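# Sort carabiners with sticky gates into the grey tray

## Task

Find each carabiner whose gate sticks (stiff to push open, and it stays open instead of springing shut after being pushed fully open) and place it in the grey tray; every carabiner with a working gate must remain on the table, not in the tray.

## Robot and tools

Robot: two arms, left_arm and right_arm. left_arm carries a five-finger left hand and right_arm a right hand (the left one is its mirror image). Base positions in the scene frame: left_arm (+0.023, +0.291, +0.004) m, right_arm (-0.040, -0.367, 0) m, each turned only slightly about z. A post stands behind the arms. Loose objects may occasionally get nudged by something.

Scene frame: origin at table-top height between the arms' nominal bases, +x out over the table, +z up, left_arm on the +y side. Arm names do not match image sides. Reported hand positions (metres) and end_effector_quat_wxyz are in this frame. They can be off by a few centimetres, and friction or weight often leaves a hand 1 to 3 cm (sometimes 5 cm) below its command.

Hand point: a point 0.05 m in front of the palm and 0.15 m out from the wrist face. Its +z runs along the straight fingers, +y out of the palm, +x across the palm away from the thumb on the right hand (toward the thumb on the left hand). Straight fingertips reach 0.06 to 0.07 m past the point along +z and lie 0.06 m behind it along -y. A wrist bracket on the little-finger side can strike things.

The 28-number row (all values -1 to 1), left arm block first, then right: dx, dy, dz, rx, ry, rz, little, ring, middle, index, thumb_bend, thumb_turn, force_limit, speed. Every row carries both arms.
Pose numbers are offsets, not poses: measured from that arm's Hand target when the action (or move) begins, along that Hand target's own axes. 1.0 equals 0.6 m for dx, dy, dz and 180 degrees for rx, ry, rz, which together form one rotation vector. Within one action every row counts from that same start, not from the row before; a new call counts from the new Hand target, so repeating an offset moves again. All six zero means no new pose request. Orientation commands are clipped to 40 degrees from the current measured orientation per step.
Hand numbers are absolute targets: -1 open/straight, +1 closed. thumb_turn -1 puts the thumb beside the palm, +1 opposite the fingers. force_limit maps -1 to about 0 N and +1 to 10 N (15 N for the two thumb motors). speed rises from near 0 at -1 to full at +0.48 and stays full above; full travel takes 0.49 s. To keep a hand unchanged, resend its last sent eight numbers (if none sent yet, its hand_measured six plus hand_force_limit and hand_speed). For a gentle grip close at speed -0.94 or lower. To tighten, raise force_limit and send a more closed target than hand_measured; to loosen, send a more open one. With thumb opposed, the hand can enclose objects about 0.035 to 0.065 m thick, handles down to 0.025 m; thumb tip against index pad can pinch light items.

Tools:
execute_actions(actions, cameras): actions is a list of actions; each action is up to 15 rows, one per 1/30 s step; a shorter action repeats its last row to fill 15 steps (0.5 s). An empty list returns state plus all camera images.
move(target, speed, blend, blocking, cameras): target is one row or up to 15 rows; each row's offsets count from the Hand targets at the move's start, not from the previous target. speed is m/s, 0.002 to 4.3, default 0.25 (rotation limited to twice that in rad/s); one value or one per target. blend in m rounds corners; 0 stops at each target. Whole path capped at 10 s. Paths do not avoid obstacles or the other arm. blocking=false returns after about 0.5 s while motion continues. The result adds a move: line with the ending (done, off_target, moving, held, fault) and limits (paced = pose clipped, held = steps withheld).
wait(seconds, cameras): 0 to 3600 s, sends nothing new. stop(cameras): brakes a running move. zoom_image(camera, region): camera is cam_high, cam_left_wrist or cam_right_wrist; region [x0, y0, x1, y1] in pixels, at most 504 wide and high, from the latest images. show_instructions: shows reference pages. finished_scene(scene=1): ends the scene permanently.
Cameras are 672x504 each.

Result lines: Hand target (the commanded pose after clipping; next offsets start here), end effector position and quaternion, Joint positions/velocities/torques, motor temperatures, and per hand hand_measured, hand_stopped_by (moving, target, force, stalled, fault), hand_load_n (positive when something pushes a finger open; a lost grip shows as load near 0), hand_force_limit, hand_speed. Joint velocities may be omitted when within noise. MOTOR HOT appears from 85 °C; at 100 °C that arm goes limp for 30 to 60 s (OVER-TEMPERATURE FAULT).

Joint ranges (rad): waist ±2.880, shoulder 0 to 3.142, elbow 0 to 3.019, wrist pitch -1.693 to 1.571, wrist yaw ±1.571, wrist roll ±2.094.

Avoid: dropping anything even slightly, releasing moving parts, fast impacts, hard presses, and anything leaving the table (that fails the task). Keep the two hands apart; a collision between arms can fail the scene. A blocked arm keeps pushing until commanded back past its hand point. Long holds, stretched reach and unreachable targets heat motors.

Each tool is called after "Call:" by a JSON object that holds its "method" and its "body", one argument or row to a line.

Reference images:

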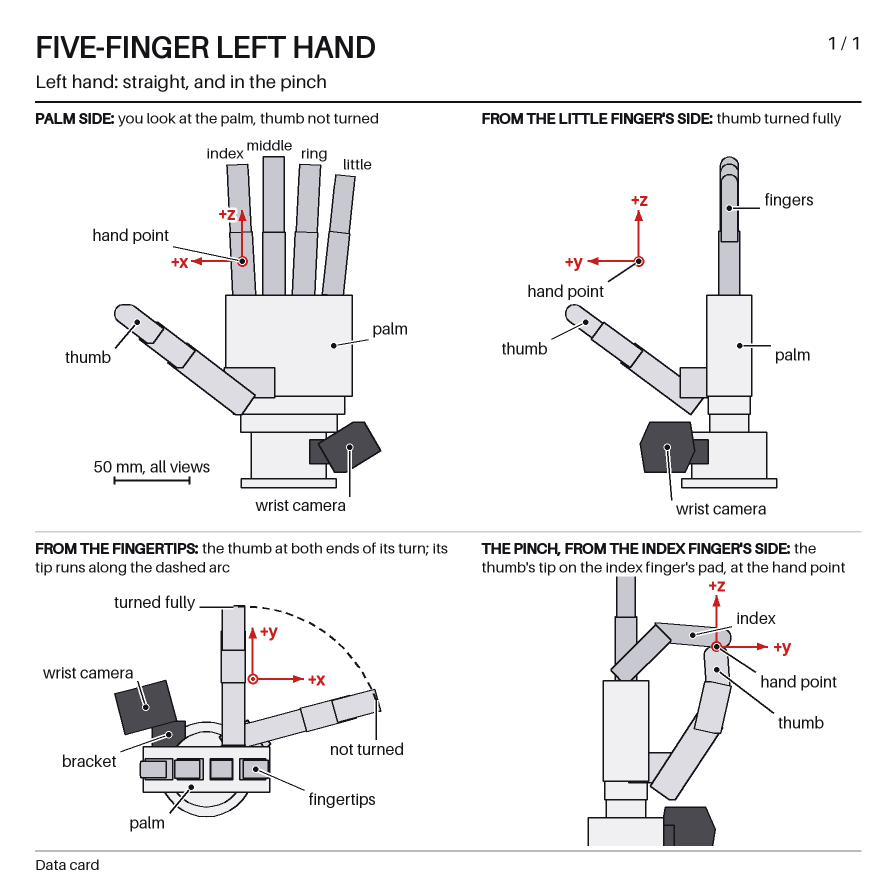

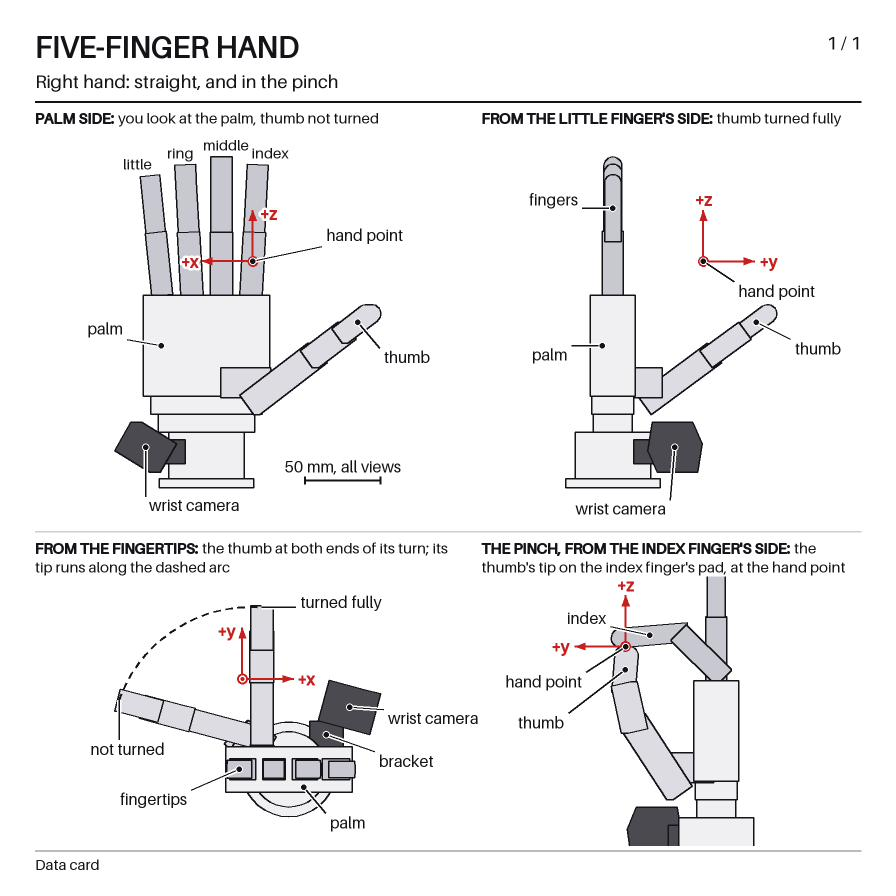

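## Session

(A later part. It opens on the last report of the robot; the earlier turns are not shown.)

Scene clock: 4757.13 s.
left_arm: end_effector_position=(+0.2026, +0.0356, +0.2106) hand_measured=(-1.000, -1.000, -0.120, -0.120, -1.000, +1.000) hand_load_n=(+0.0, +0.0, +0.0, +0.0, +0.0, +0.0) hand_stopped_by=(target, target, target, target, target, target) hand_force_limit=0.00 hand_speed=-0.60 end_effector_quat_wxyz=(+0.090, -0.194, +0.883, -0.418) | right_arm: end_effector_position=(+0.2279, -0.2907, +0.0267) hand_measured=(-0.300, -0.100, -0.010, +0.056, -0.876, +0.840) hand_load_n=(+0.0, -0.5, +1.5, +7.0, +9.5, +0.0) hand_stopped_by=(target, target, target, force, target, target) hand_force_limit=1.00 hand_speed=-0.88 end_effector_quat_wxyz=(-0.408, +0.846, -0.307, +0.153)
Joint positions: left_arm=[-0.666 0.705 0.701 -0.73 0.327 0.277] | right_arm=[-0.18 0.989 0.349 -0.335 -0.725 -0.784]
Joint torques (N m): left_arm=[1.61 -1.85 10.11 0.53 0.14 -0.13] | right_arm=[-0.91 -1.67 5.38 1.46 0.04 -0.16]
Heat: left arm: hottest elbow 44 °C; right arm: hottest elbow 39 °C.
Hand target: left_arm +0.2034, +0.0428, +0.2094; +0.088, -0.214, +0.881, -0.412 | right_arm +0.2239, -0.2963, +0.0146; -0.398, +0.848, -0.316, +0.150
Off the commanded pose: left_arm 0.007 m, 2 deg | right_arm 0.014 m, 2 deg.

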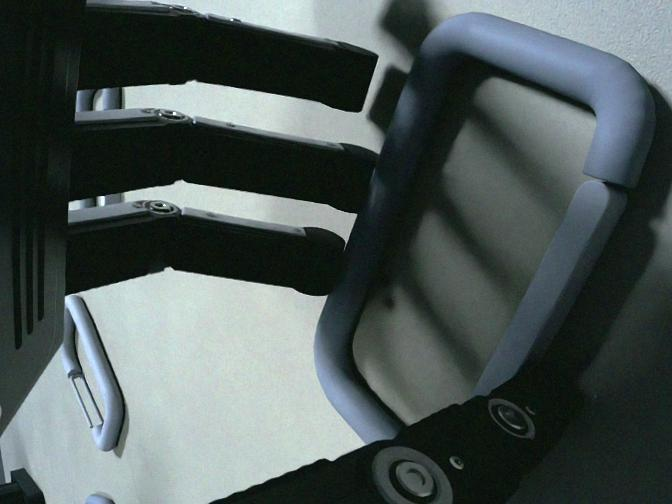

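Call:
{"method": "execute_actions", "body": {
  "actions": [
    [[0,0,0,0,0,0,-1,-1,-0.12,-0.12,-1,1,0,-0.6,0,0,0,0,0,0,-0.3,-0.1,-0.01,0.07,-0.8,0.84,1,-0.88]],
    [[0,0,0,0,0,0,-1,-1,-0.12,-0.12,-1,1,0,-0.6,0,0,0,0,0,0,-0.3,-0.1,-0.01,0.07,-0.8,0.84,1,-0.88]]
  ],
  "cameras": ["cam_right_wrist"]
}}

Call:
{"method": "execute_actions", "body": {
  "actions": [
    [[0,0,0,0,0,0,-1,-1,-0.12,-0.12,-1,1,0,-0.6,0,0,0,0,0,0,-0.3,-0.1,-0.01,0.07,-0.74,0.84,1,-0.88]],
    [[0,0,0,0,0,0,-1,-1,-0.12,-0.12,-1,1,0,-0.6,0,0,0,0,0,0,-0.3,-0.1,-0.01,0.07,-0.74,0.84,1,-0.88]]
  ],
  "cameras": ["cam_right_wrist"]
}}

Scene clock: 4762.90 s.
left_arm: end_effector_position=(+0.2026, +0.0356, +0.2106) hand_measured=(-1.000, -1.000, -0.120, -0.120, -1.000, +1.000) hand_load_n=(+0.0, -0.5, +0.5, +0.0, +0.0, +0.0) hand_stopped_by=(target, target, target, target, target, target) hand_force_limit=0.00 hand_speed=-0.60 end_effector_quat_wxyz=(+0.090, -0.194, +0.883, -0.418) | right_arm: end_effector_position=(+0.2279, -0.2908, +0.0266) hand_measured=(-0.300, -0.100, -0.010, +0.056, -0.808, +0.840) hand_load_n=(+0.0, +0.0, +2.5, +7.5, +11.5, +0.0) hand_stopped_by=(target, target, target, force, target, target) hand_force_limit=1.00 hand_speed=-0.88 end_effector_quat_wxyz=(-0.408, +0.846, -0.307, +0.153)
Joint positions: left_arm=[-0.666 0.705 0.701 -0.73 0.327 0.277] | right_arm=[-0.18 0.989 0.349 -0.335 -0.724 -0.784]
Joint torques (N m): left_arm=[1.61 -1.85 10.11 0.54 0.14 -0.13] | right_arm=[-0.38 -1.38 5.35 1.35 0.05 -0.15]
Heat: left arm: hottest elbow 44 °C; right arm: hottest elbow 39 °C.
Hand target: left_arm +0.2034, +0.0428, +0.2094; +0.088, -0.214, +0.881, -0.412 | right_arm +0.2239, -0.2963, +0.0145; -0.398, +0.848, -0.316, +0.150
Off the commanded pose: left_arm 0.007 m, 2 deg | right_arm 0.014 m, 2 deg.

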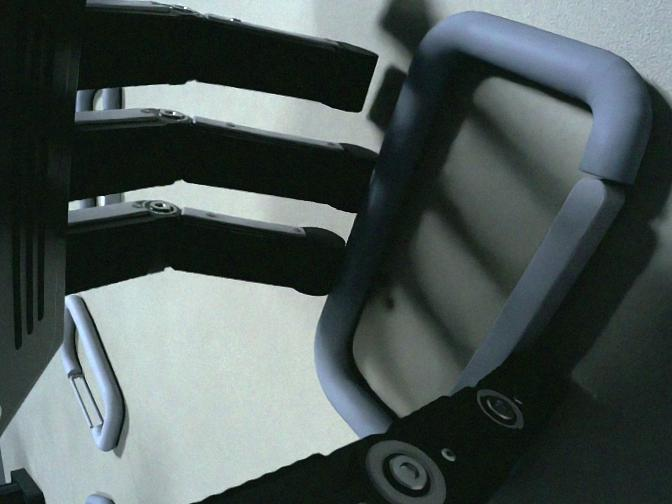

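Scene clock: 4764.20 s.
left_arm: end_effector_position=(+0.2026, +0.0356, +0.2106) hand_measured=(-1.000, -1.000, -0.120, -0.120, -1.000, +1.000) hand_load_n=(+0.0, +0.5, +0.0, +0.0, +0.0, +0.0) hand_stopped_by=(target, target, target, target, target, target) hand_force_limit=0.00 hand_speed=-0.60 end_effector_quat_wxyz=(+0.090, -0.194, +0.883, -0.418) | right_arm: end_effector_position=(+0.2279, -0.2908, +0.0266) hand_measured=(-0.300, -0.100, -0.010, +0.056, -0.750, +0.840) hand_load_n=(+0.0, +0.0, +4.0, +8.0, +14.0, +0.0) hand_stopped_by=(target, target, target, force, stalled, target) hand_force_limit=1.00 hand_speed=-0.88 end_effector_quat_wxyz=(-0.408, +0.846, -0.307, +0.153)
Joint positions: left_arm=[-0.666 0.705 0.701 -0.73 0.327 0.277] | right_arm=[-0.18 0.989 0.349 -0.335 -0.724 -0.784]
Joint torques (N m): left_arm=[1.67 -1.85 10.11 0.54 0.14 -0.13] | right_arm=[-0.97 -1.08 5.46 1.4 0.01 -0.12]
Heat: left arm: hottest elbow 44 °C; right arm: hottest elbow 39 °C.
Hand target: left_arm +0.2034, +0.0428, +0.2094; +0.088, -0.214, +0.881, -0.412 | right_arm +0.2239, -0.2963, +0.0145; -0.398, +0.848, -0.316, +0.150
Off the commanded pose: left_arm 0.007 m, 2 deg | right_arm 0.014 m, 2 deg.

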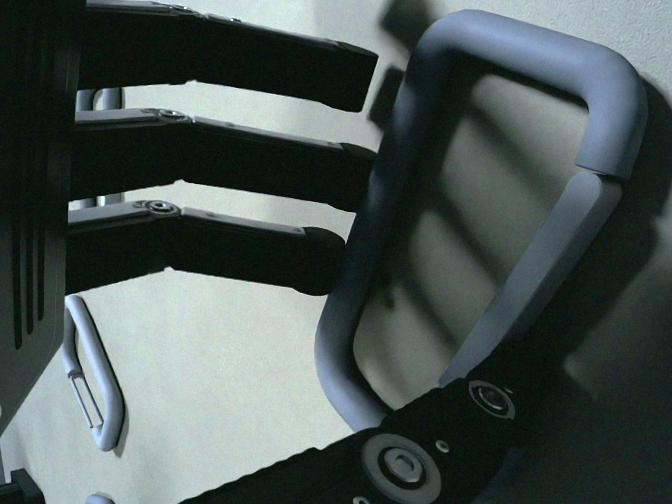

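Call:
{"method": "execute_actions", "body": {
  "actions": [
    [[0,0,0,0,0,0,-1,-1,-0.12,-0.12,-1,1,0,-0.6,0,0,0,0,0,0,0.2,-0.1,-0.01,0.07,-0.74,0.9,1,-0.88]],
    [[0,0,0,0,0,0,-1,-1,-0.12,-0.12,-1,1,0,-0.6,0,0,0,0,0,0,0.2,-0.1,-0.01,0.07,-0.74,0.9,1,-0.88]]
  ],
  "cameras": ["cam_right_wrist"]
}}

Scene clock: 4786.23 s.
left_arm: end_effector_position=(+0.2026, +0.0356, +0.2106) hand_measured=(-1.000, -1.000, -0.120, -0.120, -1.000, +1.000) hand_load_n=(+0.0, +0.0, +0.0, +0.0, +0.0, +0.0) hand_stopped_by=(target, target, target, target, target, target) hand_force_limit=0.00 hand_speed=-0.60 end_effector_quat_wxyz=(+0.090, -0.194, +0.883, -0.418) | right_arm: end_effector_position=(+0.2279, -0.2908, +0.0266) hand_measured=(+0.200, -0.100, -0.010, +0.056, -0.750, +0.900) hand_load_n=(+0.0, -0.5, +5.5, +5.5, +14.0, +2.0) hand_stopped_by=(target, target, target, force, stalled, target) hand_force_limit=1.00 hand_speed=-0.88 end_effector_quat_wxyz=(-0.408, +0.846, -0.307, +0.153)
Joint positions: left_arm=[-0.666 0.705 0.701 -0.73 0.327 0.277] | right_arm=[-0.18 0.989 0.349 -0.335 -0.724 -0.784]
Joint torques (N m): left_arm=[1.61 -1.79 10.13 0.51 0.14 -0.13] | right_arm=[-0.56 -1.26 5.37 1.43 0.01 -0.17]
Heat: left arm: hottest elbow 44 °C; right arm: hottest elbow 39 °C.
Hand target: left_arm +0.2034, +0.0428, +0.2094; +0.088, -0.214, +0.881, -0.412 | right_arm +0.2239, -0.2963, +0.0145; -0.398, +0.848, -0.316, +0.150
Off the commanded pose: left_arm 0.007 m, 2 deg | right_arm 0.014 m, 2 deg.

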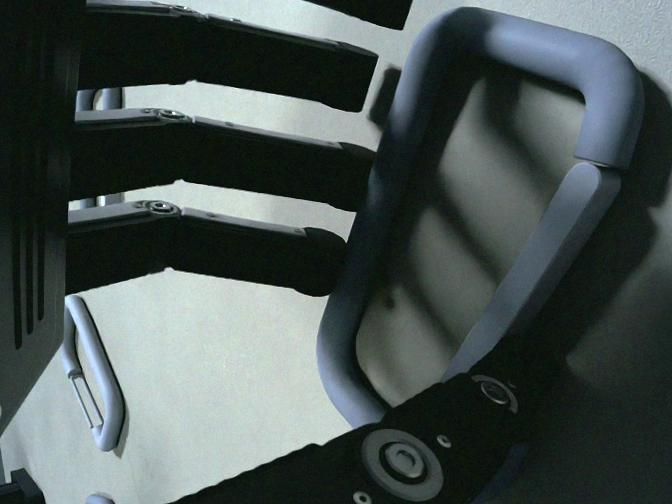

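Call:
{"method": "execute_actions", "body": {
  "actions": [
    [[0,0,0,0,0,0,-1,-1,-0.12,-0.12,-1,1,0,-0.6,0,0,0,0,0,0,0.2,-0.1,-0.01,0.07,-0.69,0.9,1,-0.85]],
    [[0,0,0,0,0,0,-1,-1,-0.12,-0.12,-1,1,0,-0.6,0,0,0,0,0,0,0.2,-0.1,-0.01,0.07,-0.69,0.9,1,-0.85]]
  ],
  "cameras": ["cam_right_wrist"]
}}

Scene clock: 4790.73 s.
left_arm: end_effector_position=(+0.2026, +0.0356, +0.2106) hand_measured=(-1.000, -1.000, -0.120, -0.120, -1.000, +1.000) hand_load_n=(+0.0, +0.0, +0.0, +0.0, +0.0, +0.0) hand_stopped_by=(target, target, target, target, target, target) hand_force_limit=0.00 hand_speed=-0.60 end_effector_quat_wxyz=(+0.090, -0.194, +0.883, -0.418) | right_arm: end_effector_position=(+0.2279, -0.2908, +0.0266) hand_measured=(+0.200, -0.100, -0.010, +0.056, -0.728, +0.900) hand_load_n=(+0.0, +0.0, +5.5, +6.0, +14.5, +1.5) hand_stopped_by=(target, target, target, force, force, target) hand_force_limit=1.00 hand_speed=-0.85 end_effector_quat_wxyz=(-0.408, +0.846, -0.307, +0.153)
Joint positions: left_arm=[-0.666 0.705 0.701 -0.73 0.327 0.277] | right_arm=[-0.18 0.989 0.349 -0.335 -0.724 -0.784]
Joint torques (N m): left_arm=[1.67 -1.85 10.13 0.54 0.14 -0.13] | right_arm=[-0.79 -1.79 5.44 1.4 0.04 -0.18]
Heat: left arm: hottest elbow 44 °C; right arm: hottest elbow 39 °C.
Hand target: left_arm +0.2034, +0.0428, +0.2094; +0.088, -0.214, +0.881, -0.412 | right_arm +0.2239, -0.2963, +0.0145; -0.398, +0.848, -0.316, +0.150
Off the commanded pose: left_arm 0.007 m, 2 deg | right_arm 0.014 m, 2 deg.

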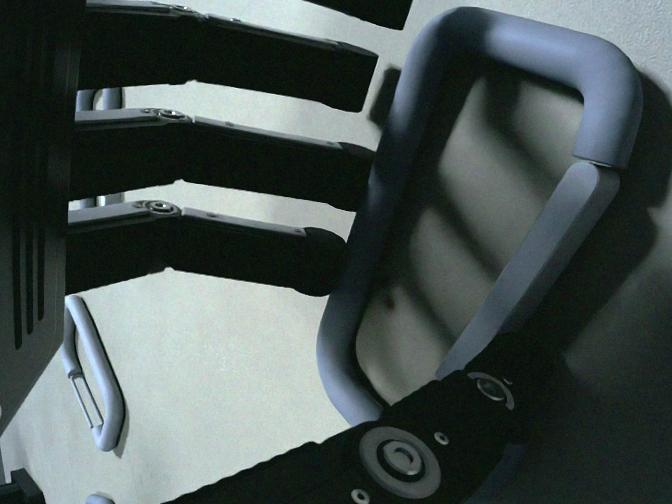

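Call:
{"method": "execute_actions", "body": {
  "actions": [
    [[0,0,0,0,0,0,-1,-1,-0.12,-0.12,-1,1,0,-0.6,0,-0.0103,-0.0085,0,0,0,0.2,-0.1,-0.01,0.07,-0.68,0.88,1,-0.85]],
    [[0,0,0,0,0,0,-1,-1,-0.12,-0.12,-1,1,0,-0.6,0,0,0,0,0,0,0.2,-0.1,-0.01,0.07,-0.67,0.88,1,-0.85]],
    [[0,0,0,0,0,0,-1,-1,-0.12,-0.12,-1,1,0,-0.6,0,0,0,0,0,0,0.2,-0.1,-0.01,0.07,-0.66,0.88,1,-0.85]]
  ],
  "cameras": ["cam_right_wrist"]
}}

Scene clock: 4797.90 s.
left_arm: end_effector_position=(+0.2026, +0.0356, +0.2106) hand_measured=(-1.000, -1.000, -0.120, -0.120, -1.000, +1.000) hand_load_n=(+0.0, +0.0, +0.0, +0.0, +0.0, +0.0) hand_stopped_by=(target, target, target, target, target, target) hand_force_limit=0.00 hand_speed=-0.60 end_effector_quat_wxyz=(+0.090, -0.194, +0.883, -0.418) | right_arm: end_effector_position=(+0.2279, -0.2908, +0.0266) hand_measured=(+0.200, -0.100, -0.010, +0.056, -0.714, +0.880) hand_load_n=(+0.0, +0.0, +5.5, +6.5, +14.5, +0.0) hand_stopped_by=(target, target, target, force, force, target) hand_force_limit=1.00 hand_speed=-0.85 end_effector_quat_wxyz=(-0.408, +0.846, -0.307, +0.153)
Joint positions: left_arm=[-0.666 0.705 0.701 -0.73 0.327 0.277] | right_arm=[-0.18 0.989 0.349 -0.335 -0.724 -0.784]
Joint torques (N m): left_arm=[1.61 -1.79 10.13 0.54 0.14 -0.13] | right_arm=[-0.67 -2.84 6.27 0.23 0.07 -0.13]
Heat: left arm: hottest elbow 44 °C; right arm: hottest elbow 39 °C.
Hand target: left_arm +0.2034, +0.0428, +0.2094; +0.088, -0.214, +0.881, -0.412 | right_arm +0.2239, -0.2963, +0.0226; -0.398, +0.848, -0.316, +0.150
Off the commanded pose: left_arm 0.007 m, 2 deg | right_arm 0.008 m, 2 deg.

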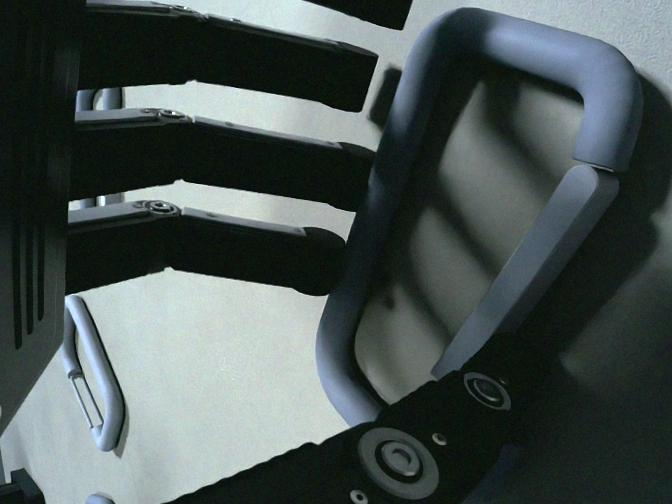

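Call:
{"method": "execute_actions", "body": {
  "actions": [
    [[0,0,0,0,0,0,-1,-1,-0.12,-0.12,-1,1,0,-0.6,0,0,0,0,0,0,0.2,-0.1,-0.01,0.07,-0.66,0.93,1,-0.8]],
    [[0,0,0,0,0,0,-1,-1,-0.12,-0.12,-1,1,0,-0.6,0,0,0,0,0,0,0.2,-0.1,-0.01,0.07,-0.65,0.96,1,-0.8]],
    [[0,0,0,0,0,0,-1,-1,-0.12,-0.12,-1,1,0,-0.6,0,0,0,0,0,0,0.2,-0.1,-0.01,0.07,-0.64,0.96,1,-0.85]]
  ],
  "cameras": ["cam_right_wrist"]
}}

Scene clock: 4808.57 s.
left_arm: end_effector_position=(+0.2026, +0.0356, +0.2106) hand_measured=(-1.000, -1.000, -0.120, -0.120, -1.000, +1.000) hand_load_n=(+0.0, +0.0, +0.0, +0.0, +0.0, +0.0) hand_stopped_by=(target, target, target, target, target, target) hand_force_limit=0.00 hand_speed=-0.60 end_effector_quat_wxyz=(+0.090, -0.194, +0.883, -0.418) | right_arm: end_effector_position=(+0.2279, -0.2908, +0.0266) hand_measured=(+0.200, -0.100, -0.012, +0.056, -0.706, +0.960) hand_load_n=(+0.0, +0.0, +9.5, +2.5, +14.0, +4.0) hand_stopped_by=(target, target, target, force, force, target) hand_force_limit=1.00 hand_speed=-0.85 end_effector_quat_wxyz=(-0.408, +0.846, -0.307, +0.153)
Joint positions: left_arm=[-0.666 0.705 0.701 -0.73 0.327 0.277] | right_arm=[-0.18 0.989 0.349 -0.335 -0.724 -0.784]
Joint torques (N m): left_arm=[1.67 -1.79 10.1 0.55 0.14 -0.13] | right_arm=[-0.5 -2.84 6.3 0.21 0.05 -0.14]
Heat: left arm: hottest elbow 44 °C; right arm: hottest elbow 39 °C.
Hand target: left_arm +0.2034, +0.0428, +0.2094; +0.088, -0.214, +0.881, -0.412 | right_arm +0.2239, -0.2963, +0.0226; -0.398, +0.848, -0.316, +0.150
Off the commanded pose: left_arm 0.007 m, 2 deg | right_arm 0.008 m, 2 deg.

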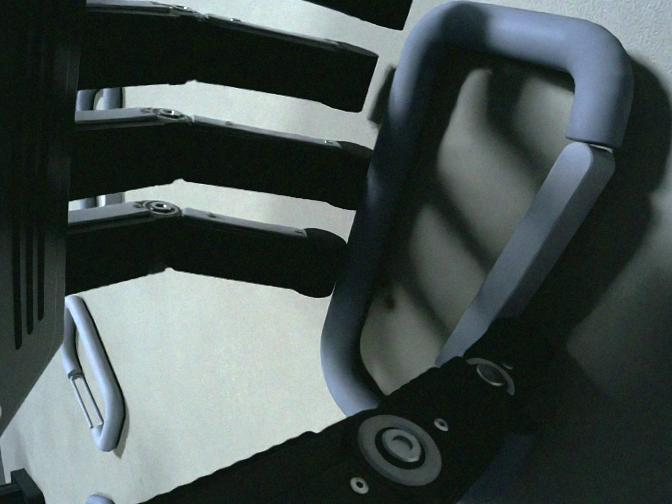

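Call:
{"method": "execute_actions", "body": {
  "actions": [
    [[0,0,0,0,0,0,-1,-1,-0.12,-0.12,-1,1,0,-0.6,0,0,0,0,0,0,0.2,-0.1,-0.01,0.12,-0.65,0.96,0.7,-0.85]],
    [[0,0,0,0,0,0,-1,-1,-0.12,-0.12,-1,1,0,-0.6,0,0,0,0,0,0,0.2,-0.1,-0.01,0.12,-0.65,0.96,0.7,-0.85]]
  ],
  "cameras": ["cam_right_wrist"]
}}

Scene clock: 4814.80 s.
left_arm: end_effector_position=(+0.2026, +0.0356, +0.2106) hand_measured=(-1.000, -1.000, -0.120, -0.120, -1.000, +1.000) hand_load_n=(+0.0, +0.0, +0.0, +0.0, +0.0, +0.0) hand_stopped_by=(target, target, target, target, target, target) hand_force_limit=0.00 hand_speed=-0.60 end_effector_quat_wxyz=(+0.090, -0.194, +0.883, -0.418) | right_arm: end_effector_position=(+0.2279, -0.2908, +0.0266) hand_measured=(+0.200, -0.100, -0.012, +0.108, -0.706, +0.960) hand_load_n=(+0.5, +0.0, +6.5, +8.0, +15.5, +0.0) hand_stopped_by=(target, target, target, force, force, target) hand_force_limit=0.70 hand_speed=-0.85 end_effector_quat_wxyz=(-0.408, +0.846, -0.307, +0.153)
Joint positions: left_arm=[-0.666 0.705 0.701 -0.73 0.327 0.277] | right_arm=[-0.18 0.989 0.349 -0.335 -0.724 -0.784]
Joint torques (N m): left_arm=[1.67 -1.85 10.1 0.55 0.14 -0.13] | right_arm=[-0.38 -2.55 6.37 0.17 0.07 -0.14]
Heat: left arm: hottest elbow 44 °C; right arm: hottest elbow 39 °C.
Hand target: left_arm +0.2034, +0.0428, +0.2094; +0.088, -0.214, +0.881, -0.412 | right_arm +0.2239, -0.2963, +0.0226; -0.398, +0.848, -0.316, +0.150
Off the commanded pose: left_arm 0.007 m, 2 deg | right_arm 0.008 m, 2 deg.

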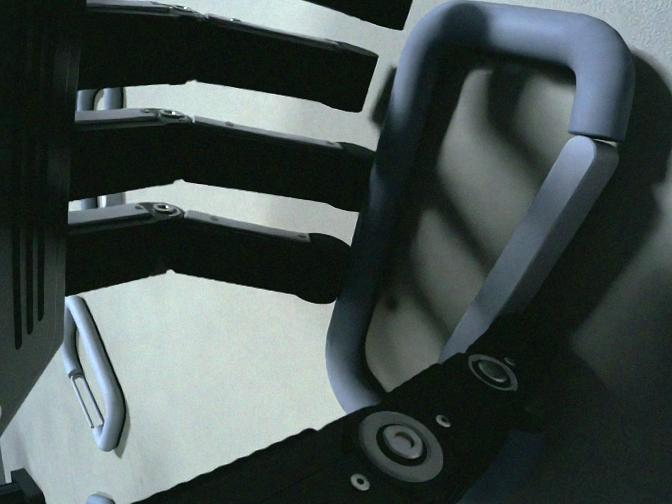

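Call:
{"method": "execute_actions", "body": {
  "actions": [
    [[0,0,0,0,0,0,-1,-1,-0.12,-0.12,-1,1,0,-0.6,0,0,0,0,0,0,0.2,-0.1,-0.01,0.07,-1,0.96,0.5,-0.8]],
    [[0,0,0,0,0,0,-1,-1,-0.12,-0.12,-1,1,0,-0.6,0,0,0,0,0,0,-0.3,-0.3,-0.3,-0.3,-1,0.9,0.5,-0.7]],
    [[0,0,0,0,0,0,-1,-1,-0.12,-0.12,-1,1,0,-0.6,0,0,0,0,0,0,-0.3,-0.3,-0.3,-0.3,-1,0.9,0.5,-0.7]]
  ],
  "cameras": []
}}

Call:
{"method": "move", "body": {
  "target": [
    [0,0,0,0,0,0,-1,-1,-0.12,-0.12,-1,1,0,-0.6,0,-0.0642,-0.0532,0,0,0,-0.3,-0.3,-0.3,-0.3,-1,0.9,0.5,-0.7],
    [0,0,0,0,0,0,-1,-1,-0.12,-0.12,-1,1,0,-0.6,0,-0.0642,-0.0532,0.028,0,0,-0.3,-0.3,-0.3,-0.3,-1,0.9,0.5,-0.7],
    [0,0,0,0,0,0,-1,-1,-0.12,-0.12,-1,1,0,-0.6,0,0.0077,0.0064,0.028,0,0,-0.3,-0.3,-0.3,-0.3,-1,0.9,0.5,-0.7]
  ],
  "speed": 0.06,
  "cameras": ["cam_right_wrist"]
}}

Scene clock: 4858.67 s.
left_arm: end_effector_position=(+0.2026, +0.0356, +0.2106) hand_measured=(-1.000, -1.000, -0.120, -0.120, -1.000, +1.000) hand_load_n=(+0.0, +0.0, +0.0, +0.0, +0.0, +0.0) hand_stopped_by=(target, target, target, target, target, target) hand_force_limit=0.00 hand_speed=-0.60 end_effector_quat_wxyz=(+0.090, -0.194, +0.883, -0.418) | right_arm: end_effector_position=(+0.2297, -0.2941, +0.0283) hand_measured=(-0.300, -0.300, -0.300, -0.300, -1.000, +0.900) hand_load_n=(+0.0, +0.0, -2.5, +0.0, +0.0, +0.0) hand_stopped_by=(target, target, target, target, target, target) hand_force_limit=0.50 hand_speed=-0.70 end_effector_quat_wxyz=(-0.406, +0.845, -0.310, +0.159)
Joint positions: left_arm=[-0.666 0.705 0.701 -0.73 0.327 0.277] | right_arm=[-0.189 0.98 0.349 -0.335 -0.719 -0.784]
Joint torques (N m): left_arm=[1.61 -1.85 10.11 0.54 0.14 -0.12] | right_arm=[-0.5 -2.2 6.34 0.24 -0.11 -0.18]
Heat: left arm: hottest elbow 44 °C; right arm: hottest elbow 39 °C.
Hand target: left_arm +0.2034, +0.0428, +0.2094; +0.088, -0.214, +0.881, -0.412 | right_arm +0.2239, -0.2963, +0.0226; -0.398, +0.848, -0.316, +0.150
Off the commanded pose: left_arm 0.007 m, 2 deg | right_arm 0.008 m, 2 deg.

Scene clock: 4863.07 s.
left_arm: end_effector_position=(+0.2026, +0.0356, +0.2106) hand_measured=(-1.000, -1.000, -0.120, -0.120, -1.000, +1.000) hand_load_n=(+0.0, +0.0, +0.0, +0.0, +0.0, +0.0) hand_stopped_by=(target, target, target, target, target, target) hand_force_limit=0.00 hand_speed=-0.60 end_effector_quat_wxyz=(+0.090, -0.194, +0.883, -0.418) | right_arm: end_effector_position=(+0.2225, -0.2906, +0.0265) hand_measured=(-0.300, -0.300, -0.300, -0.300, -1.000, +0.900) hand_load_n=(+0.0, +0.0, +0.0, +0.0, +0.5, +3.5) hand_stopped_by=(target, target, target, target, target, target) hand_force_limit=0.50 hand_speed=-0.70 end_effector_quat_wxyz=(-0.441, +0.828, -0.308, +0.156)
Joint positions: left_arm=[-0.666 0.705 0.701 -0.73 0.327 0.277] | right_arm=[-0.238 0.98 0.311 -0.289 -0.814 -0.786]
Joint torques (N m): left_arm=[1.67 -1.79 10.1 0.53 0.14 -0.13] | right_arm=[-0.73 -0.67 5.38 2.28 -0.22 -0.26]
Heat: left arm: hottest elbow 44 °C; right arm: hottest elbow 39 °C.
Hand target: left_arm +0.2034, +0.0428, +0.2094; +0.088, -0.214, +0.881, -0.412 | right_arm +0.2239, -0.2962, +0.0166; -0.435, +0.830, -0.309, +0.163
Off the commanded pose: left_arm 0.007 m, 2 deg | right_arm 0.012 m, 1 deg.
move: off_target (right_arm)

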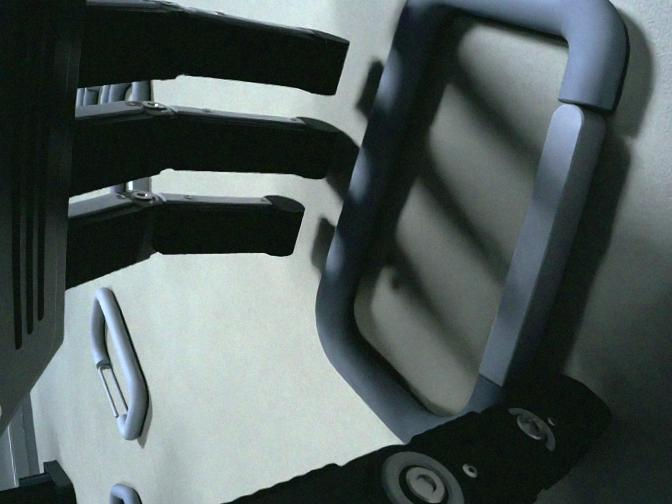

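Call:
{"method": "execute_actions", "body": {
  "actions": [
    [[0,0,0,0,0,0,-1,-1,-0.12,-0.12,-1,1,0,-0.6,0,0,0,0,0,0,-0.3,-0.1,-0.02,0.1,-1,1,-0.3,-0.85]],
    [[0,0,0,0,0,0,-1,-1,-0.12,-0.12,-1,1,0,-0.6,0,0,0,0,0,0,-0.3,-0.1,-0.02,0.1,-1,1,-0.3,-0.85]],
    [[0,0,0,0,0,0,-1,-1,-0.12,-0.12,-1,1,0,-0.6,0,0,0,0,0,0,-0.3,-0.1,-0.02,0.1,-1,1,-0.3,-0.85]]
  ],
  "cameras": ["cam_right_wrist"]
}}

Scene clock: 4871.63 s.
left_arm: end_effector_position=(+0.2026, +0.0356, +0.2106) hand_measured=(-1.000, -1.000, -0.120, -0.120, -1.000, +1.000) hand_load_n=(+0.0, +0.0, +0.0, +0.0, +0.0, +0.0) hand_stopped_by=(target, target, target, target, target, target) hand_force_limit=0.00 hand_speed=-0.60 end_effector_quat_wxyz=(+0.090, -0.194, +0.883, -0.418) | right_arm: end_effector_position=(+0.2214, -0.2893, +0.0266) hand_measured=(-0.300, -0.100, -0.052, +0.030, -1.000, +0.946) hand_load_n=(+0.0, +0.0, +3.0, +5.0, +1.0, +5.0) hand_stopped_by=(target, target, force, force, target, force) hand_force_limit=-0.30 hand_speed=-0.85 end_effector_quat_wxyz=(-0.444, +0.826, -0.312, +0.153)
Joint positions: left_arm=[-0.666 0.705 0.701 -0.73 0.327 0.277] | right_arm=[-0.238 0.98 0.309 -0.289 -0.818 -0.776]
Joint torques (N m): left_arm=[1.61 -1.85 10.1 0.53 0.14 -0.13] | right_arm=[-0.73 -1.14 5.56 2.21 -0.08 -0.34]
Heat: left arm: hottest elbow 44 °C; right arm: hottest elbow 39 °C.
Hand target: left_arm +0.2034, +0.0428, +0.2094; +0.088, -0.214, +0.881, -0.412 | right_arm +0.2238, -0.2963, +0.0165; -0.435, +0.830, -0.310, +0.163
Off the commanded pose: left_arm 0.007 m, 2 deg | right_arm 0.012 m, 2 deg.

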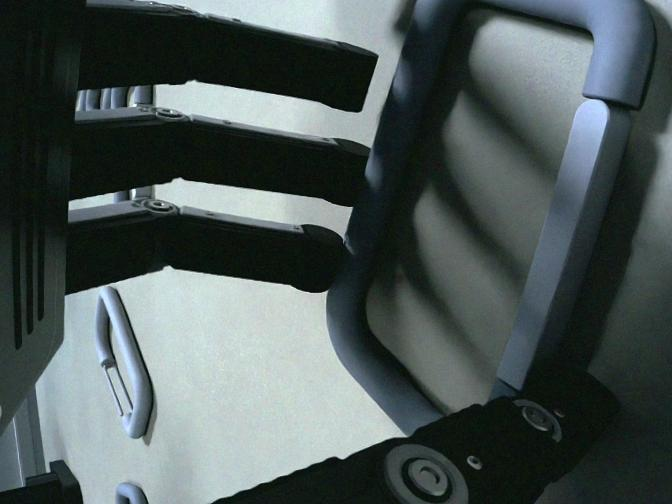

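Call:
{"method": "execute_actions", "body": {
  "actions": [
    [[0,0,0,0,0,0,-1,-1,-0.12,-0.12,-1,1,0,-0.6,0,-0.0129,-0.0106,0,0,0,-0.3,-0.1,-0.02,0.1,-1,0.96,-0.3,-0.85]],
    [[0,0,0,0,0,0,-1,-1,-0.12,-0.12,-1,1,0,-0.6,0,0,0,0,0,0,-0.3,-0.1,-0.02,0.1,-1,1,-0.1,-0.85]],
    [[0,0,0,0,0,0,-1,-1,-0.12,-0.12,-1,1,0,-0.6,0,0,0,0,0,0,-0.3,-0.1,-0.02,0.1,-1,1,-0.1,-0.85]]
  ],
  "cameras": ["cam_right_wrist"]
}}

Scene clock: 4878.33 s.
left_arm: end_effector_position=(+0.2026, +0.0356, +0.2106) hand_measured=(-1.000, -1.000, -0.120, -0.120, -1.000, +1.000) hand_load_n=(+0.0, +0.0, +0.0, +0.0, +0.0, +0.0) hand_stopped_by=(target, target, target, target, target, target) hand_force_limit=0.00 hand_speed=-0.60 end_effector_quat_wxyz=(+0.090, -0.194, +0.883, -0.418) | right_arm: end_effector_position=(+0.2216, -0.2894, +0.0270) hand_measured=(-0.300, -0.100, -0.052, +0.030, -1.000, +1.000) hand_load_n=(+0.0, +0.0, +6.5, +2.0, +1.0, +3.0) hand_stopped_by=(target, target, force, force, target, target) hand_force_limit=-0.10 hand_speed=-0.85 end_effector_quat_wxyz=(-0.444, +0.826, -0.311, +0.154)
Joint positions: left_arm=[-0.666 0.705 0.701 -0.73 0.327 0.277] | right_arm=[-0.238 0.979 0.309 -0.289 -0.819 -0.778]
Joint torques (N m): left_arm=[1.67 -1.85 10.11 0.54 0.14 -0.13] | right_arm=[-0.91 -2.67 6.61 0.36 -0.14 -0.34]
Heat: left arm: hottest elbow 44 °C; right arm: hottest elbow 39 °C.
Hand target: left_arm +0.2034, +0.0428, +0.2094; +0.088, -0.214, +0.881, -0.412 | right_arm +0.2233, -0.2969, +0.0265; -0.435, +0.830, -0.309, +0.163
Off the commanded pose: left_arm 0.007 m, 2 deg | right_arm 0.008 m, 2 deg.

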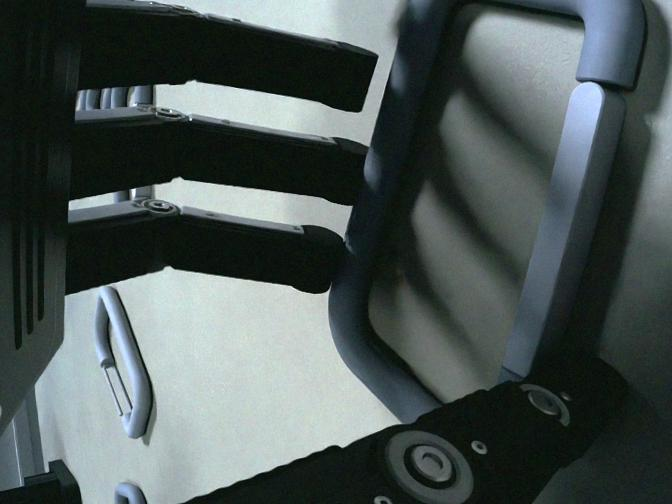

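Call:
{"method": "move", "body": {
  "target": [
    [0,0,0,0,0,0,-1,-1,-0.12,-0.12,-1,1,0,-0.6,0,-0.0548,-0.0379,0,0,0,-0.3,-0.3,-0.3,-0.3,-1,1,0,-0.6],
    [0,0,0,0,0,0,-1,-1,-0.12,-0.12,-1,1,0,-0.6,0.0117,-0.0548,-0.0379,0,0,0,-0.3,-0.3,-0.3,-0.3,-1,1,0,-0.6],
    [0,0,0,0,0,0,-1,-1,-0.12,-0.12,-1,1,0,-0.6,0.0117,0.008,0.0055,0,0,0,-0.3,-0.3,-0.3,-0.3,-1,1,0,-0.6]
  ],
  "speed": 0.06,
  "cameras": ["cam_right_wrist"]
}}

Scene clock: 4890.10 s.
left_arm: end_effector_position=(+0.2026, +0.0356, +0.2106) hand_measured=(-1.000, -1.000, -0.120, -0.120, -1.000, +1.000) hand_load_n=(+0.0, +0.0, +0.5, +0.0, +0.0, +0.0) hand_stopped_by=(target, target, target, target, target, target) hand_force_limit=0.00 hand_speed=-0.60 end_effector_quat_wxyz=(+0.090, -0.194, +0.883, -0.418) | right_arm: end_effector_position=(+0.2246, -0.2955, +0.0264) hand_measured=(-0.300, -0.300, -0.300, -0.300, -1.000, +1.000) hand_load_n=(+0.0, +0.0, +0.0, +0.0, +0.0, +2.5) hand_stopped_by=(target, target, target, target, target, target) hand_force_limit=0.00 hand_speed=-0.60 end_effector_quat_wxyz=(-0.440, +0.830, -0.308, +0.153)
Joint positions: left_arm=[-0.666 0.705 0.701 -0.73 0.327 0.277] | right_arm=[-0.257 1 0.326 -0.311 -0.823 -0.815]
Joint torques (N m): left_arm=[1.61 -1.79 10.1 0.55 0.15 -0.13] | right_arm=[-0.79 -1.49 5.81 2.07 -0.27 -0.2]
Heat: left arm: hottest elbow 44 °C; right arm: hottest elbow 39 °C.
Hand target: left_arm +0.2034, +0.0428, +0.2094; +0.088, -0.214, +0.881, -0.412 | right_arm +0.2286, -0.3015, +0.0207; -0.435, +0.830, -0.310, +0.163
Off the commanded pose: left_arm 0.007 m, 2 deg | right_arm 0.009 m, 1 deg.
move: done

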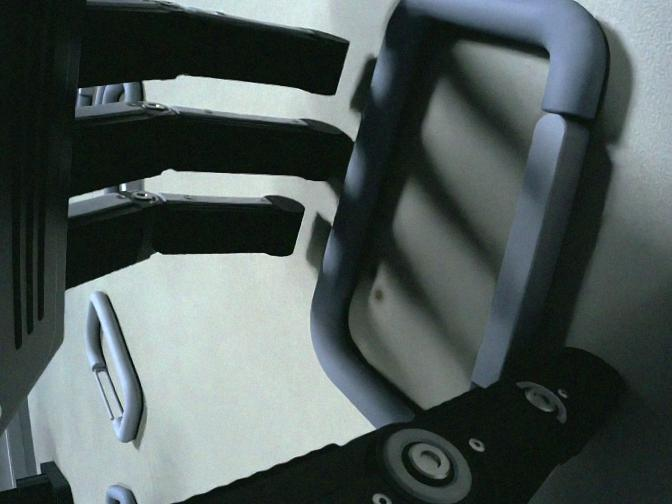

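Call:
{"method": "execute_actions", "body": {
  "actions": [
    [[0,0,0,0,0,0,-1,-1,-0.12,-0.12,-1,1,0,-0.6,0,0,0,0,0,0,-0.3,-0.1,-0.02,0.1,-1,1,-0.3,-0.85]],
    [[0,0,0,0,0,0,-1,-1,-0.12,-0.12,-1,1,0,-0.6,0,0,0,0,0,0,-0.3,-0.1,-0.02,0.1,-1,1,-0.3,-0.85]],
    [[0,0,0,0,0,0,-1,-1,-0.12,-0.12,-1,1,0,-0.6,0,0,0,0,0,0,-0.3,-0.1,-0.02,0.1,-1,1,-0.3,-0.85]]
  ],
  "cameras": ["cam_right_wrist"]
}}

Scene clock: 4898.43 s.
left_arm: end_effector_position=(+0.2026, +0.0356, +0.2106) hand_measured=(-1.000, -1.000, -0.120, -0.120, -1.000, +1.000) hand_load_n=(+0.0, +0.0, +0.0, +0.0, +0.0, +0.0) hand_stopped_by=(target, target, target, target, target, target) hand_force_limit=0.00 hand_speed=-0.60 end_effector_quat_wxyz=(+0.090, -0.194, +0.883, -0.418) | right_arm: end_effector_position=(+0.2249, -0.2955, +0.0262) hand_measured=(-0.300, -0.100, -0.020, +0.058, -1.000, +1.000) hand_load_n=(+0.0, +0.0, +0.5, +3.5, +0.5, +1.5) hand_stopped_by=(target, target, target, force, target, target) hand_force_limit=-0.30 hand_speed=-0.85 end_effector_quat_wxyz=(-0.440, +0.830, -0.308, +0.153)
Joint positions: left_arm=[-0.666 0.705 0.701 -0.73 0.327 0.277] | right_arm=[-0.257 1.002 0.326 -0.309 -0.824 -0.815]
Joint torques (N m): left_arm=[1.67 -1.85 10.1 0.53 0.14 -0.13] | right_arm=[-0.85 -1.44 5.76 2.07 -0.29 -0.19]
Heat: left arm: hottest elbow 44 °C; right arm: hottest elbow 38 °C.
Hand target: left_arm +0.2034, +0.0428, +0.2094; +0.088, -0.214, +0.881, -0.412 | right_arm +0.2286, -0.3015, +0.0207; -0.435, +0.830, -0.309, +0.163
Off the commanded pose: left_arm 0.007 m, 2 deg | right_arm 0.009 m, 1 deg.

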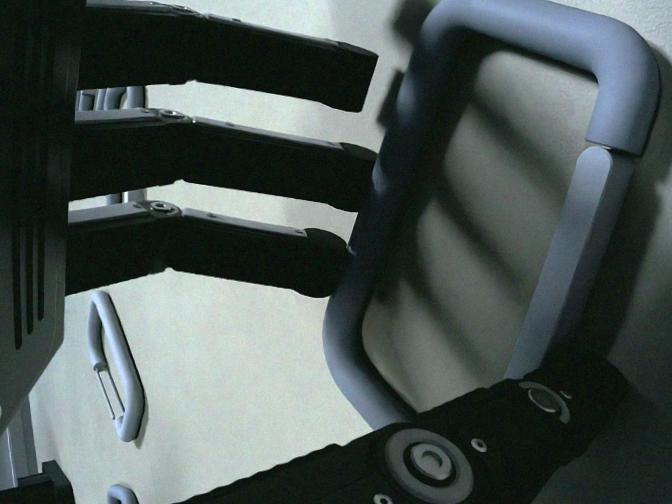

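Call:
{"method": "execute_actions", "body": {
  "actions": [
    [[0,0,0,0,0,0,-1,-1,-0.12,-0.12,-1,1,0,-0.6,0,0,0,0,0,0,-0.3,-0.1,-0.01,0.08,-1,0.96,0.4,-0.85]],
    [[0,0,0,0,0,0,-1,-1,-0.12,-0.12,-1,1,0,-0.6,0,0,0,0,0,0,-0.3,-0.1,-0.01,0.08,-0.93,0.96,0.8,-0.9]],
    [[0,0,0,0,0,0,-1,-1,-0.12,-0.12,-1,1,0,-0.6,0,0,0,0,0,0,-0.3,-0.1,-0.01,0.08,-0.93,0.96,0.8,-0.9]]
  ],
  "cameras": ["cam_right_wrist"]
}}

Call:
{"method": "execute_actions", "body": {
  "actions": [
    [[0,0,0,0,0,0,-1,-1,-0.12,-0.12,-1,1,0,-0.6,0,0,0,0,0,0,-0.3,-0.1,-0.01,0.08,-0.86,0.96,1,-0.88]],
    [[0,0,0,0,0,0,-1,-1,-0.12,-0.12,-1,1,0,-0.6,0,0,0,0,0,0,-0.3,-0.1,-0.01,0.08,-0.86,0.96,1,-0.88]]
  ],
  "cameras": ["cam_right_wrist"]
}}

Scene clock: 4911.13 s.
left_arm: end_effector_position=(+0.2026, +0.0356, +0.2106) hand_measured=(-1.000, -1.000, -0.120, -0.120, -1.000, +1.000) hand_load_n=(+0.0, +0.0, +0.0, +0.0, +0.0, +0.0) hand_stopped_by=(target, target, target, target, target, target) hand_force_limit=0.00 hand_speed=-0.60 end_effector_quat_wxyz=(+0.090, -0.194, +0.883, -0.418) | right_arm: end_effector_position=(+0.2258, -0.2957, +0.0265) hand_measured=(-0.300, -0.100, -0.010, +0.078, -0.936, +0.960) hand_load_n=(+0.0, +0.0, +2.5, +5.5, +8.5, +0.5) hand_stopped_by=(target, target, target, target, target, target) hand_force_limit=0.80 hand_speed=-0.90 end_effector_quat_wxyz=(-0.440, +0.829, -0.307, +0.155)
Joint positions: left_arm=[-0.666 0.705 0.701 -0.73 0.327 0.277] | right_arm=[-0.257 1.002 0.326 -0.305 -0.824 -0.815]
Joint torques (N m): left_arm=[1.67 -1.79 10.11 0.55 0.14 -0.13] | right_arm=[-0.73 -1.49 5.75 2.03 -0.28 -0.19]
Heat: left arm: hottest elbow 44 °C; right arm: hottest elbow 38 °C.
Hand target: left_arm +0.2034, +0.0428, +0.2094; +0.088, -0.214, +0.881, -0.412 | right_arm +0.2286, -0.3015, +0.0207; -0.435, +0.830, -0.310, +0.163
Off the commanded pose: left_arm 0.007 m, 2 deg | right_arm 0.009 m, 1 deg.

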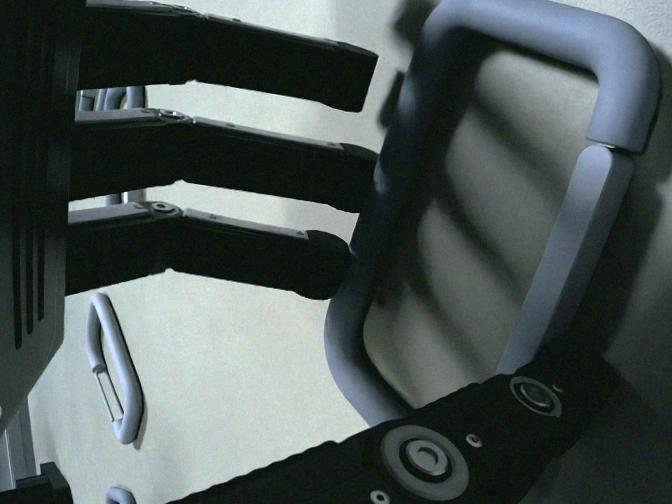

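Scene clock: 4912.43 s.
left_arm: end_effector_position=(+0.2026, +0.0356, +0.2106) hand_measured=(-1.000, -1.000, -0.120, -0.120, -1.000, +1.000) hand_load_n=(+0.0, +0.0, +0.0, +0.0, +0.0, +0.0) hand_stopped_by=(target, target, target, target, target, target) hand_force_limit=0.00 hand_speed=-0.60 end_effector_quat_wxyz=(+0.090, -0.194, +0.883, -0.418) | right_arm: end_effector_position=(+0.2258, -0.2957, +0.0265) hand_measured=(-0.300, -0.100, -0.010, +0.078, -0.866, +0.960) hand_load_n=(+0.0, +0.0, +2.5, +6.0, +9.5, +0.0) hand_stopped_by=(target, target, target, target, target, target) hand_force_limit=1.00 hand_speed=-0.88 end_effector_quat_wxyz=(-0.440, +0.829, -0.307, +0.155)
Joint positions: left_arm=[-0.666 0.705 0.701 -0.73 0.327 0.277] | right_arm=[-0.257 1.002 0.326 -0.305 -0.824 -0.815]
Joint torques (N m): left_arm=[1.55 -1.85 10.11 0.53 0.15 -0.12] | right_arm=[-1.08 -1.61 5.85 1.92 -0.28 -0.17]
Heat: left arm: hottest elbow 44 °C; right arm: hottest elbow 38 °C.
Hand target: left_arm +0.2034, +0.0428, +0.2094; +0.088, -0.214, +0.881, -0.412 | right_arm +0.2286, -0.3015, +0.0207; -0.435, +0.830, -0.310, +0.163
Off the commanded pose: left_arm 0.007 m, 2 deg | right_arm 0.009 m, 1 deg.

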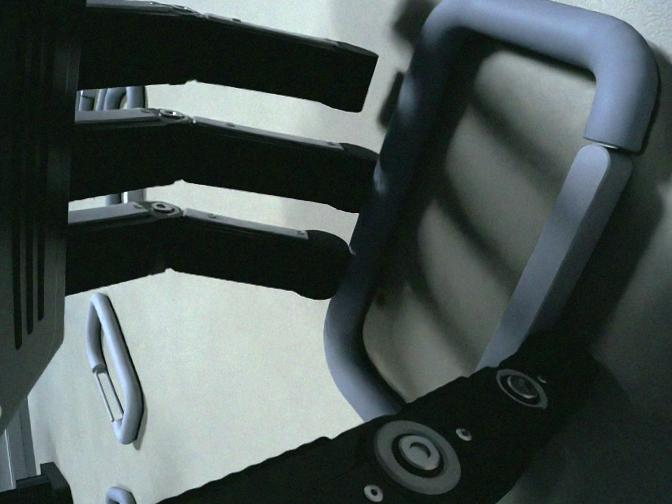

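Good: 9.5 N. Continue.

Call:
{"method": "execute_actions", "body": {
  "actions": [
    [[0,0,0,0,0,0,-1,-1,-0.12,-0.12,-1,1,0,-0.6,0,0,0,0,0,0,0.1,-0.1,-0.01,0.08,-0.79,0.96,1,-0.88]],
    [[0,0,0,0,0,0,-1,-1,-0.12,-0.12,-1,1,0,-0.6,0,0,0,0,0,0,0.1,-0.1,-0.01,0.08,-0.79,0.96,1,-0.88]]
  ],
  "cameras": ["cam_right_wrist"]
}}

Call:
{"method": "execute_actions", "body": {
  "actions": [
    [[0,0,0,0,0,0,-1,-1,-0.12,-0.12,-1,1,0,-0.6,0,0,0,0,0,0,0.1,-0.1,-0.01,0.08,-0.73,0.98,1,-0.88]],
    [[0,0,0,0,0,0,-1,-1,-0.12,-0.12,-1,1,0,-0.6,0,0,0,0,0,0,0.1,-0.1,-0.01,0.08,-0.73,0.98,1,-0.88]]
  ],
  "cameras": ["cam_right_wrist"]
}}

Scene clock: 4918.80 s.
left_arm: end_effector_position=(+0.2026, +0.0356, +0.2106) hand_measured=(-1.000, -1.000, -0.120, -0.120, -1.000, +1.000) hand_load_n=(+0.0, +0.0, +0.0, +0.0, +0.0, +0.0) hand_stopped_by=(target, target, target, target, target, target) hand_force_limit=0.00 hand_speed=-0.60 end_effector_quat_wxyz=(+0.090, -0.194, +0.883, -0.418) | right_arm: end_effector_position=(+0.2260, -0.2957, +0.0266) hand_measured=(+0.100, -0.100, -0.012, +0.078, -0.798, +0.960) hand_load_n=(+0.0, +0.0, +5.0, +6.5, +12.5, +0.0) hand_stopped_by=(target, target, target, target, target, target) hand_force_limit=1.00 hand_speed=-0.88 end_effector_quat_wxyz=(-0.440, +0.829, -0.307, +0.156)
Joint positions: left_arm=[-0.666 0.705 0.701 -0.73 0.327 0.277] | right_arm=[-0.257 1.002 0.326 -0.304 -0.824 -0.815]
Joint torques (N m): left_arm=[1.61 -1.85 10.11 0.54 0.14 -0.13] | right_arm=[-0.85 -1.26 5.87 1.96 -0.28 -0.18]
Heat: left arm: hottest elbow 44 °C; right arm: hottest elbow 38 °C.
Hand target: left_arm +0.2034, +0.0428, +0.2094; +0.088, -0.214, +0.881, -0.412 | right_arm +0.2286, -0.3015, +0.0207; -0.435, +0.830, -0.309, +0.163
Off the commanded pose: left_arm 0.007 m, 2 deg | right_arm 0.009 m, 1 deg.

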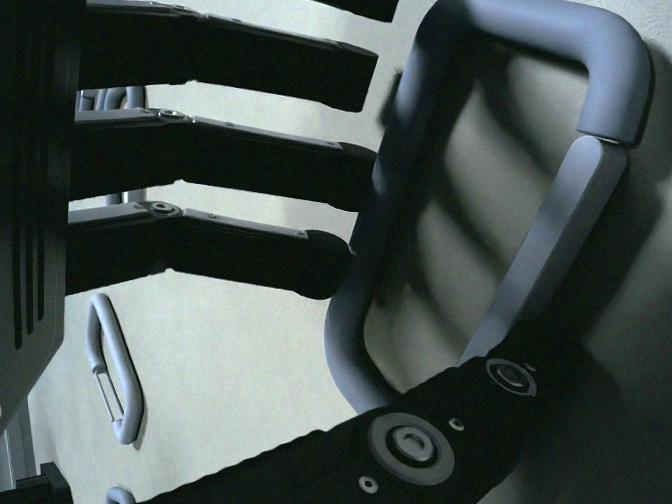

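Scene clock: 4920.10 s.
left_arm: end_effector_position=(+0.2026, +0.0356, +0.2106) hand_measured=(-1.000, -1.000, -0.120, -0.120, -1.000, +1.000) hand_load_n=(+0.0, +0.0, +0.0, +0.0, +0.0, +0.0) hand_stopped_by=(target, target, target, target, target, target) hand_force_limit=0.00 hand_speed=-0.60 end_effector_quat_wxyz=(+0.090, -0.194, +0.883, -0.418) | right_arm: end_effector_position=(+0.2261, -0.2958, +0.0267) hand_measured=(+0.100, -0.100, -0.012, +0.078, -0.748, +0.980) hand_load_n=(+0.0, +0.0, +7.0, +7.0, +14.0, +0.0) hand_stopped_by=(target, target, target, target, force, target) hand_force_limit=1.00 hand_speed=-0.88 end_effector_quat_wxyz=(-0.440, +0.829, -0.307, +0.156)
Joint positions: left_arm=[-0.666 0.705 0.701 -0.73 0.327 0.277] | right_arm=[-0.257 1.002 0.326 -0.303 -0.824 -0.815]
Joint torques (N m): left_arm=[1.55 -1.85 10.11 0.55 0.14 -0.13] | right_arm=[-0.91 -1.55 5.71 1.87 -0.29 -0.18]
Heat: left arm: hottest elbow 44 °C; right arm: hottest elbow 38 °C.
Hand target: left_arm +0.2034, +0.0428, +0.2094; +0.088, -0.214, +0.881, -0.412 | right_arm +0.2286, -0.3015, +0.0207; -0.435, +0.830, -0.309, +0.163
Off the commanded pose: left_arm 0.007 m, 2 deg | right_arm 0.009 m, 1 deg.

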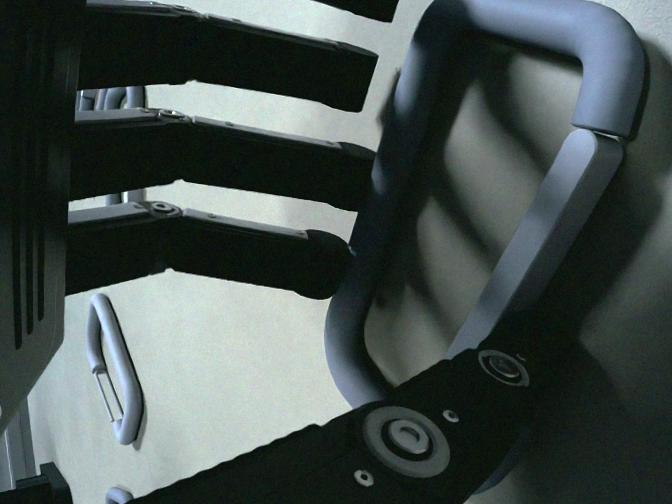

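Call:
{"method": "execute_actions", "body": {
  "actions": [
    [[0,0,0,0,0,0,-1,-1,-0.12,-0.12,-1,1,0,-0.6,0,0,0,0,0,0,0.1,-0.1,-0.01,0.08,-0.97,0.98,1,-0.85]],
    [[0,0,0,0,0,0,-1,-1,-0.12,-0.12,-1,1,0,-0.6,0,0,0,0,0,0,0.1,-0.1,0.04,0.07,-0.96,1,-0.1,-0.85]],
    [[0,0,0,0,0,0,-1,-1,-0.12,-0.12,-1,1,0,-0.6,0,0,0,0,0,0,0.1,-0.1,0.04,0.07,-0.96,1,-0.1,-0.85]]
  ],
  "cameras": ["cam_right_wrist"]
}}

Scene clock: 4938.50 s.
left_arm: end_effector_position=(+0.2026, +0.0356, +0.2106) hand_measured=(-1.000, -1.000, -0.120, -0.120, -1.000, +1.000) hand_load_n=(+0.0, +0.0, +0.0, +0.5, +0.0, +0.0) hand_stopped_by=(target, target, target, target, target, target) hand_force_limit=0.00 hand_speed=-0.60 end_effector_quat_wxyz=(+0.090, -0.194, +0.883, -0.418) | right_arm: end_effector_position=(+0.2266, -0.2959, +0.0268) hand_measured=(+0.100, -0.100, +0.000, +0.070, -0.962, +1.000) hand_load_n=(+0.0, +0.0, +5.5, +0.5, +7.5, +1.0) hand_stopped_by=(target, target, force, target, force, target) hand_force_limit=-0.10 hand_speed=-0.85 end_effector_quat_wxyz=(-0.440, +0.829, -0.306, +0.157)
Joint positions: left_arm=[-0.666 0.705 0.701 -0.73 0.327 0.277] | right_arm=[-0.257 1.002 0.326 -0.301 -0.824 -0.815]
Joint torques (N m): left_arm=[1.55 -1.79 10.13 0.54 0.15 -0.13] | right_arm=[-0.67 -1.49 5.89 1.77 -0.29 -0.19]
Heat: left arm: hottest elbow 44 °C; right arm: hottest elbow 38 °C.
Hand target: left_arm +0.2034, +0.0428, +0.2094; +0.088, -0.214, +0.881, -0.412 | right_arm +0.2286, -0.3015, +0.0207; -0.435, +0.830, -0.309, +0.163
Off the commanded pose: left_arm 0.007 m, 2 deg | right_arm 0.009 m, 1 deg.

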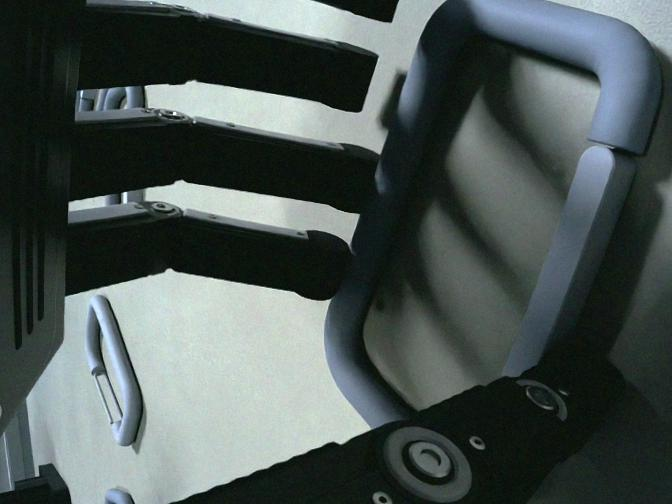

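Call:
{"method": "move", "body": {
  "target": [
    [0,0,0,0,0,0,-1,-1,-0.12,-0.12,-1,1,0,-0.6,-0.0083,-0.031,0.041,0,0.2011,0.139,0.1,-0.1,0.04,0.07,-0.96,1,-0.1,-0.85]
  ],
  "speed": 0.08,
  "cameras": ["cam_right_wrist","cam_high"]
}}

Scene clock: 4950.70 s.
left_arm: end_effector_position=(+0.2026, +0.0356, +0.2106) hand_measured=(-1.000, -1.000, -0.120, -0.120, -1.000, +1.000) hand_load_n=(+0.0, +0.0, +0.0, +0.0, +0.0, +0.0) hand_stopped_by=(target, target, target, target, target, target) hand_force_limit=0.00 hand_speed=-0.60 end_effector_quat_wxyz=(+0.090, -0.194, +0.883, -0.418) | right_arm: end_effector_position=(+0.2479, -0.2804, +0.0260) hand_measured=(+0.100, -0.100, +0.000, +0.070, -0.962, +1.000) hand_load_n=(+0.0, +0.0, +5.5, +1.5, +7.5, +1.0) hand_stopped_by=(target, target, force, target, force, target) hand_force_limit=-0.10 hand_speed=-0.85 end_effector_quat_wxyz=(-0.341, +0.650, -0.598, +0.321)
Joint positions: left_arm=[-0.666 0.705 0.701 -0.73 0.327 0.277] | right_arm=[0.244 0.747 0.165 -0.024 0.173 0.109]
Joint torques (N m): left_arm=[1.61 -1.85 10.11 0.54 0.14 -0.13] | right_arm=[1.44 -0.26 6.6 1.88 0.13 0.07]
Heat: left arm: hottest elbow 44 °C; right arm: hottest elbow 38 °C.
Hand target: left_arm +0.2034, +0.0428, +0.2094; +0.088, -0.214, +0.881, -0.412 | right_arm +0.2450, -0.2750, +0.0220; -0.343, +0.653, -0.598, +0.314
Off the commanded pose: left_arm 0.007 m, 2 deg | right_arm 0.007 m, 1 deg.
move: done
Images, in order (width x height): cam_high 672x504, cam_right_wrist 672x504.

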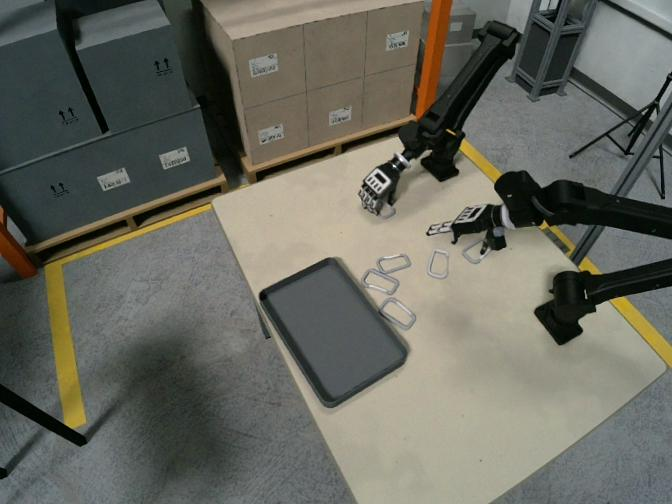

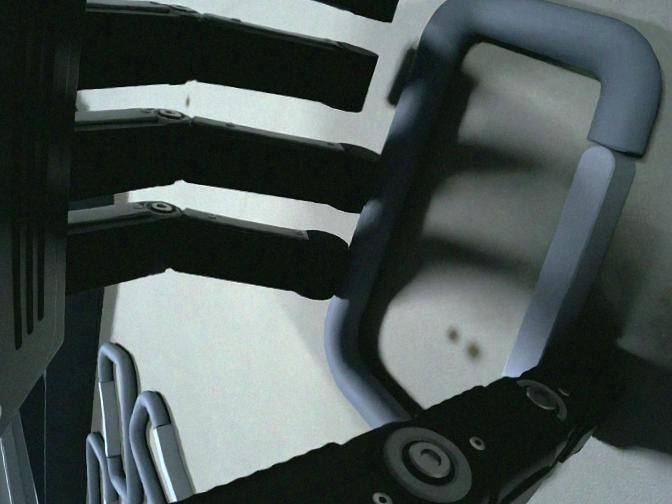

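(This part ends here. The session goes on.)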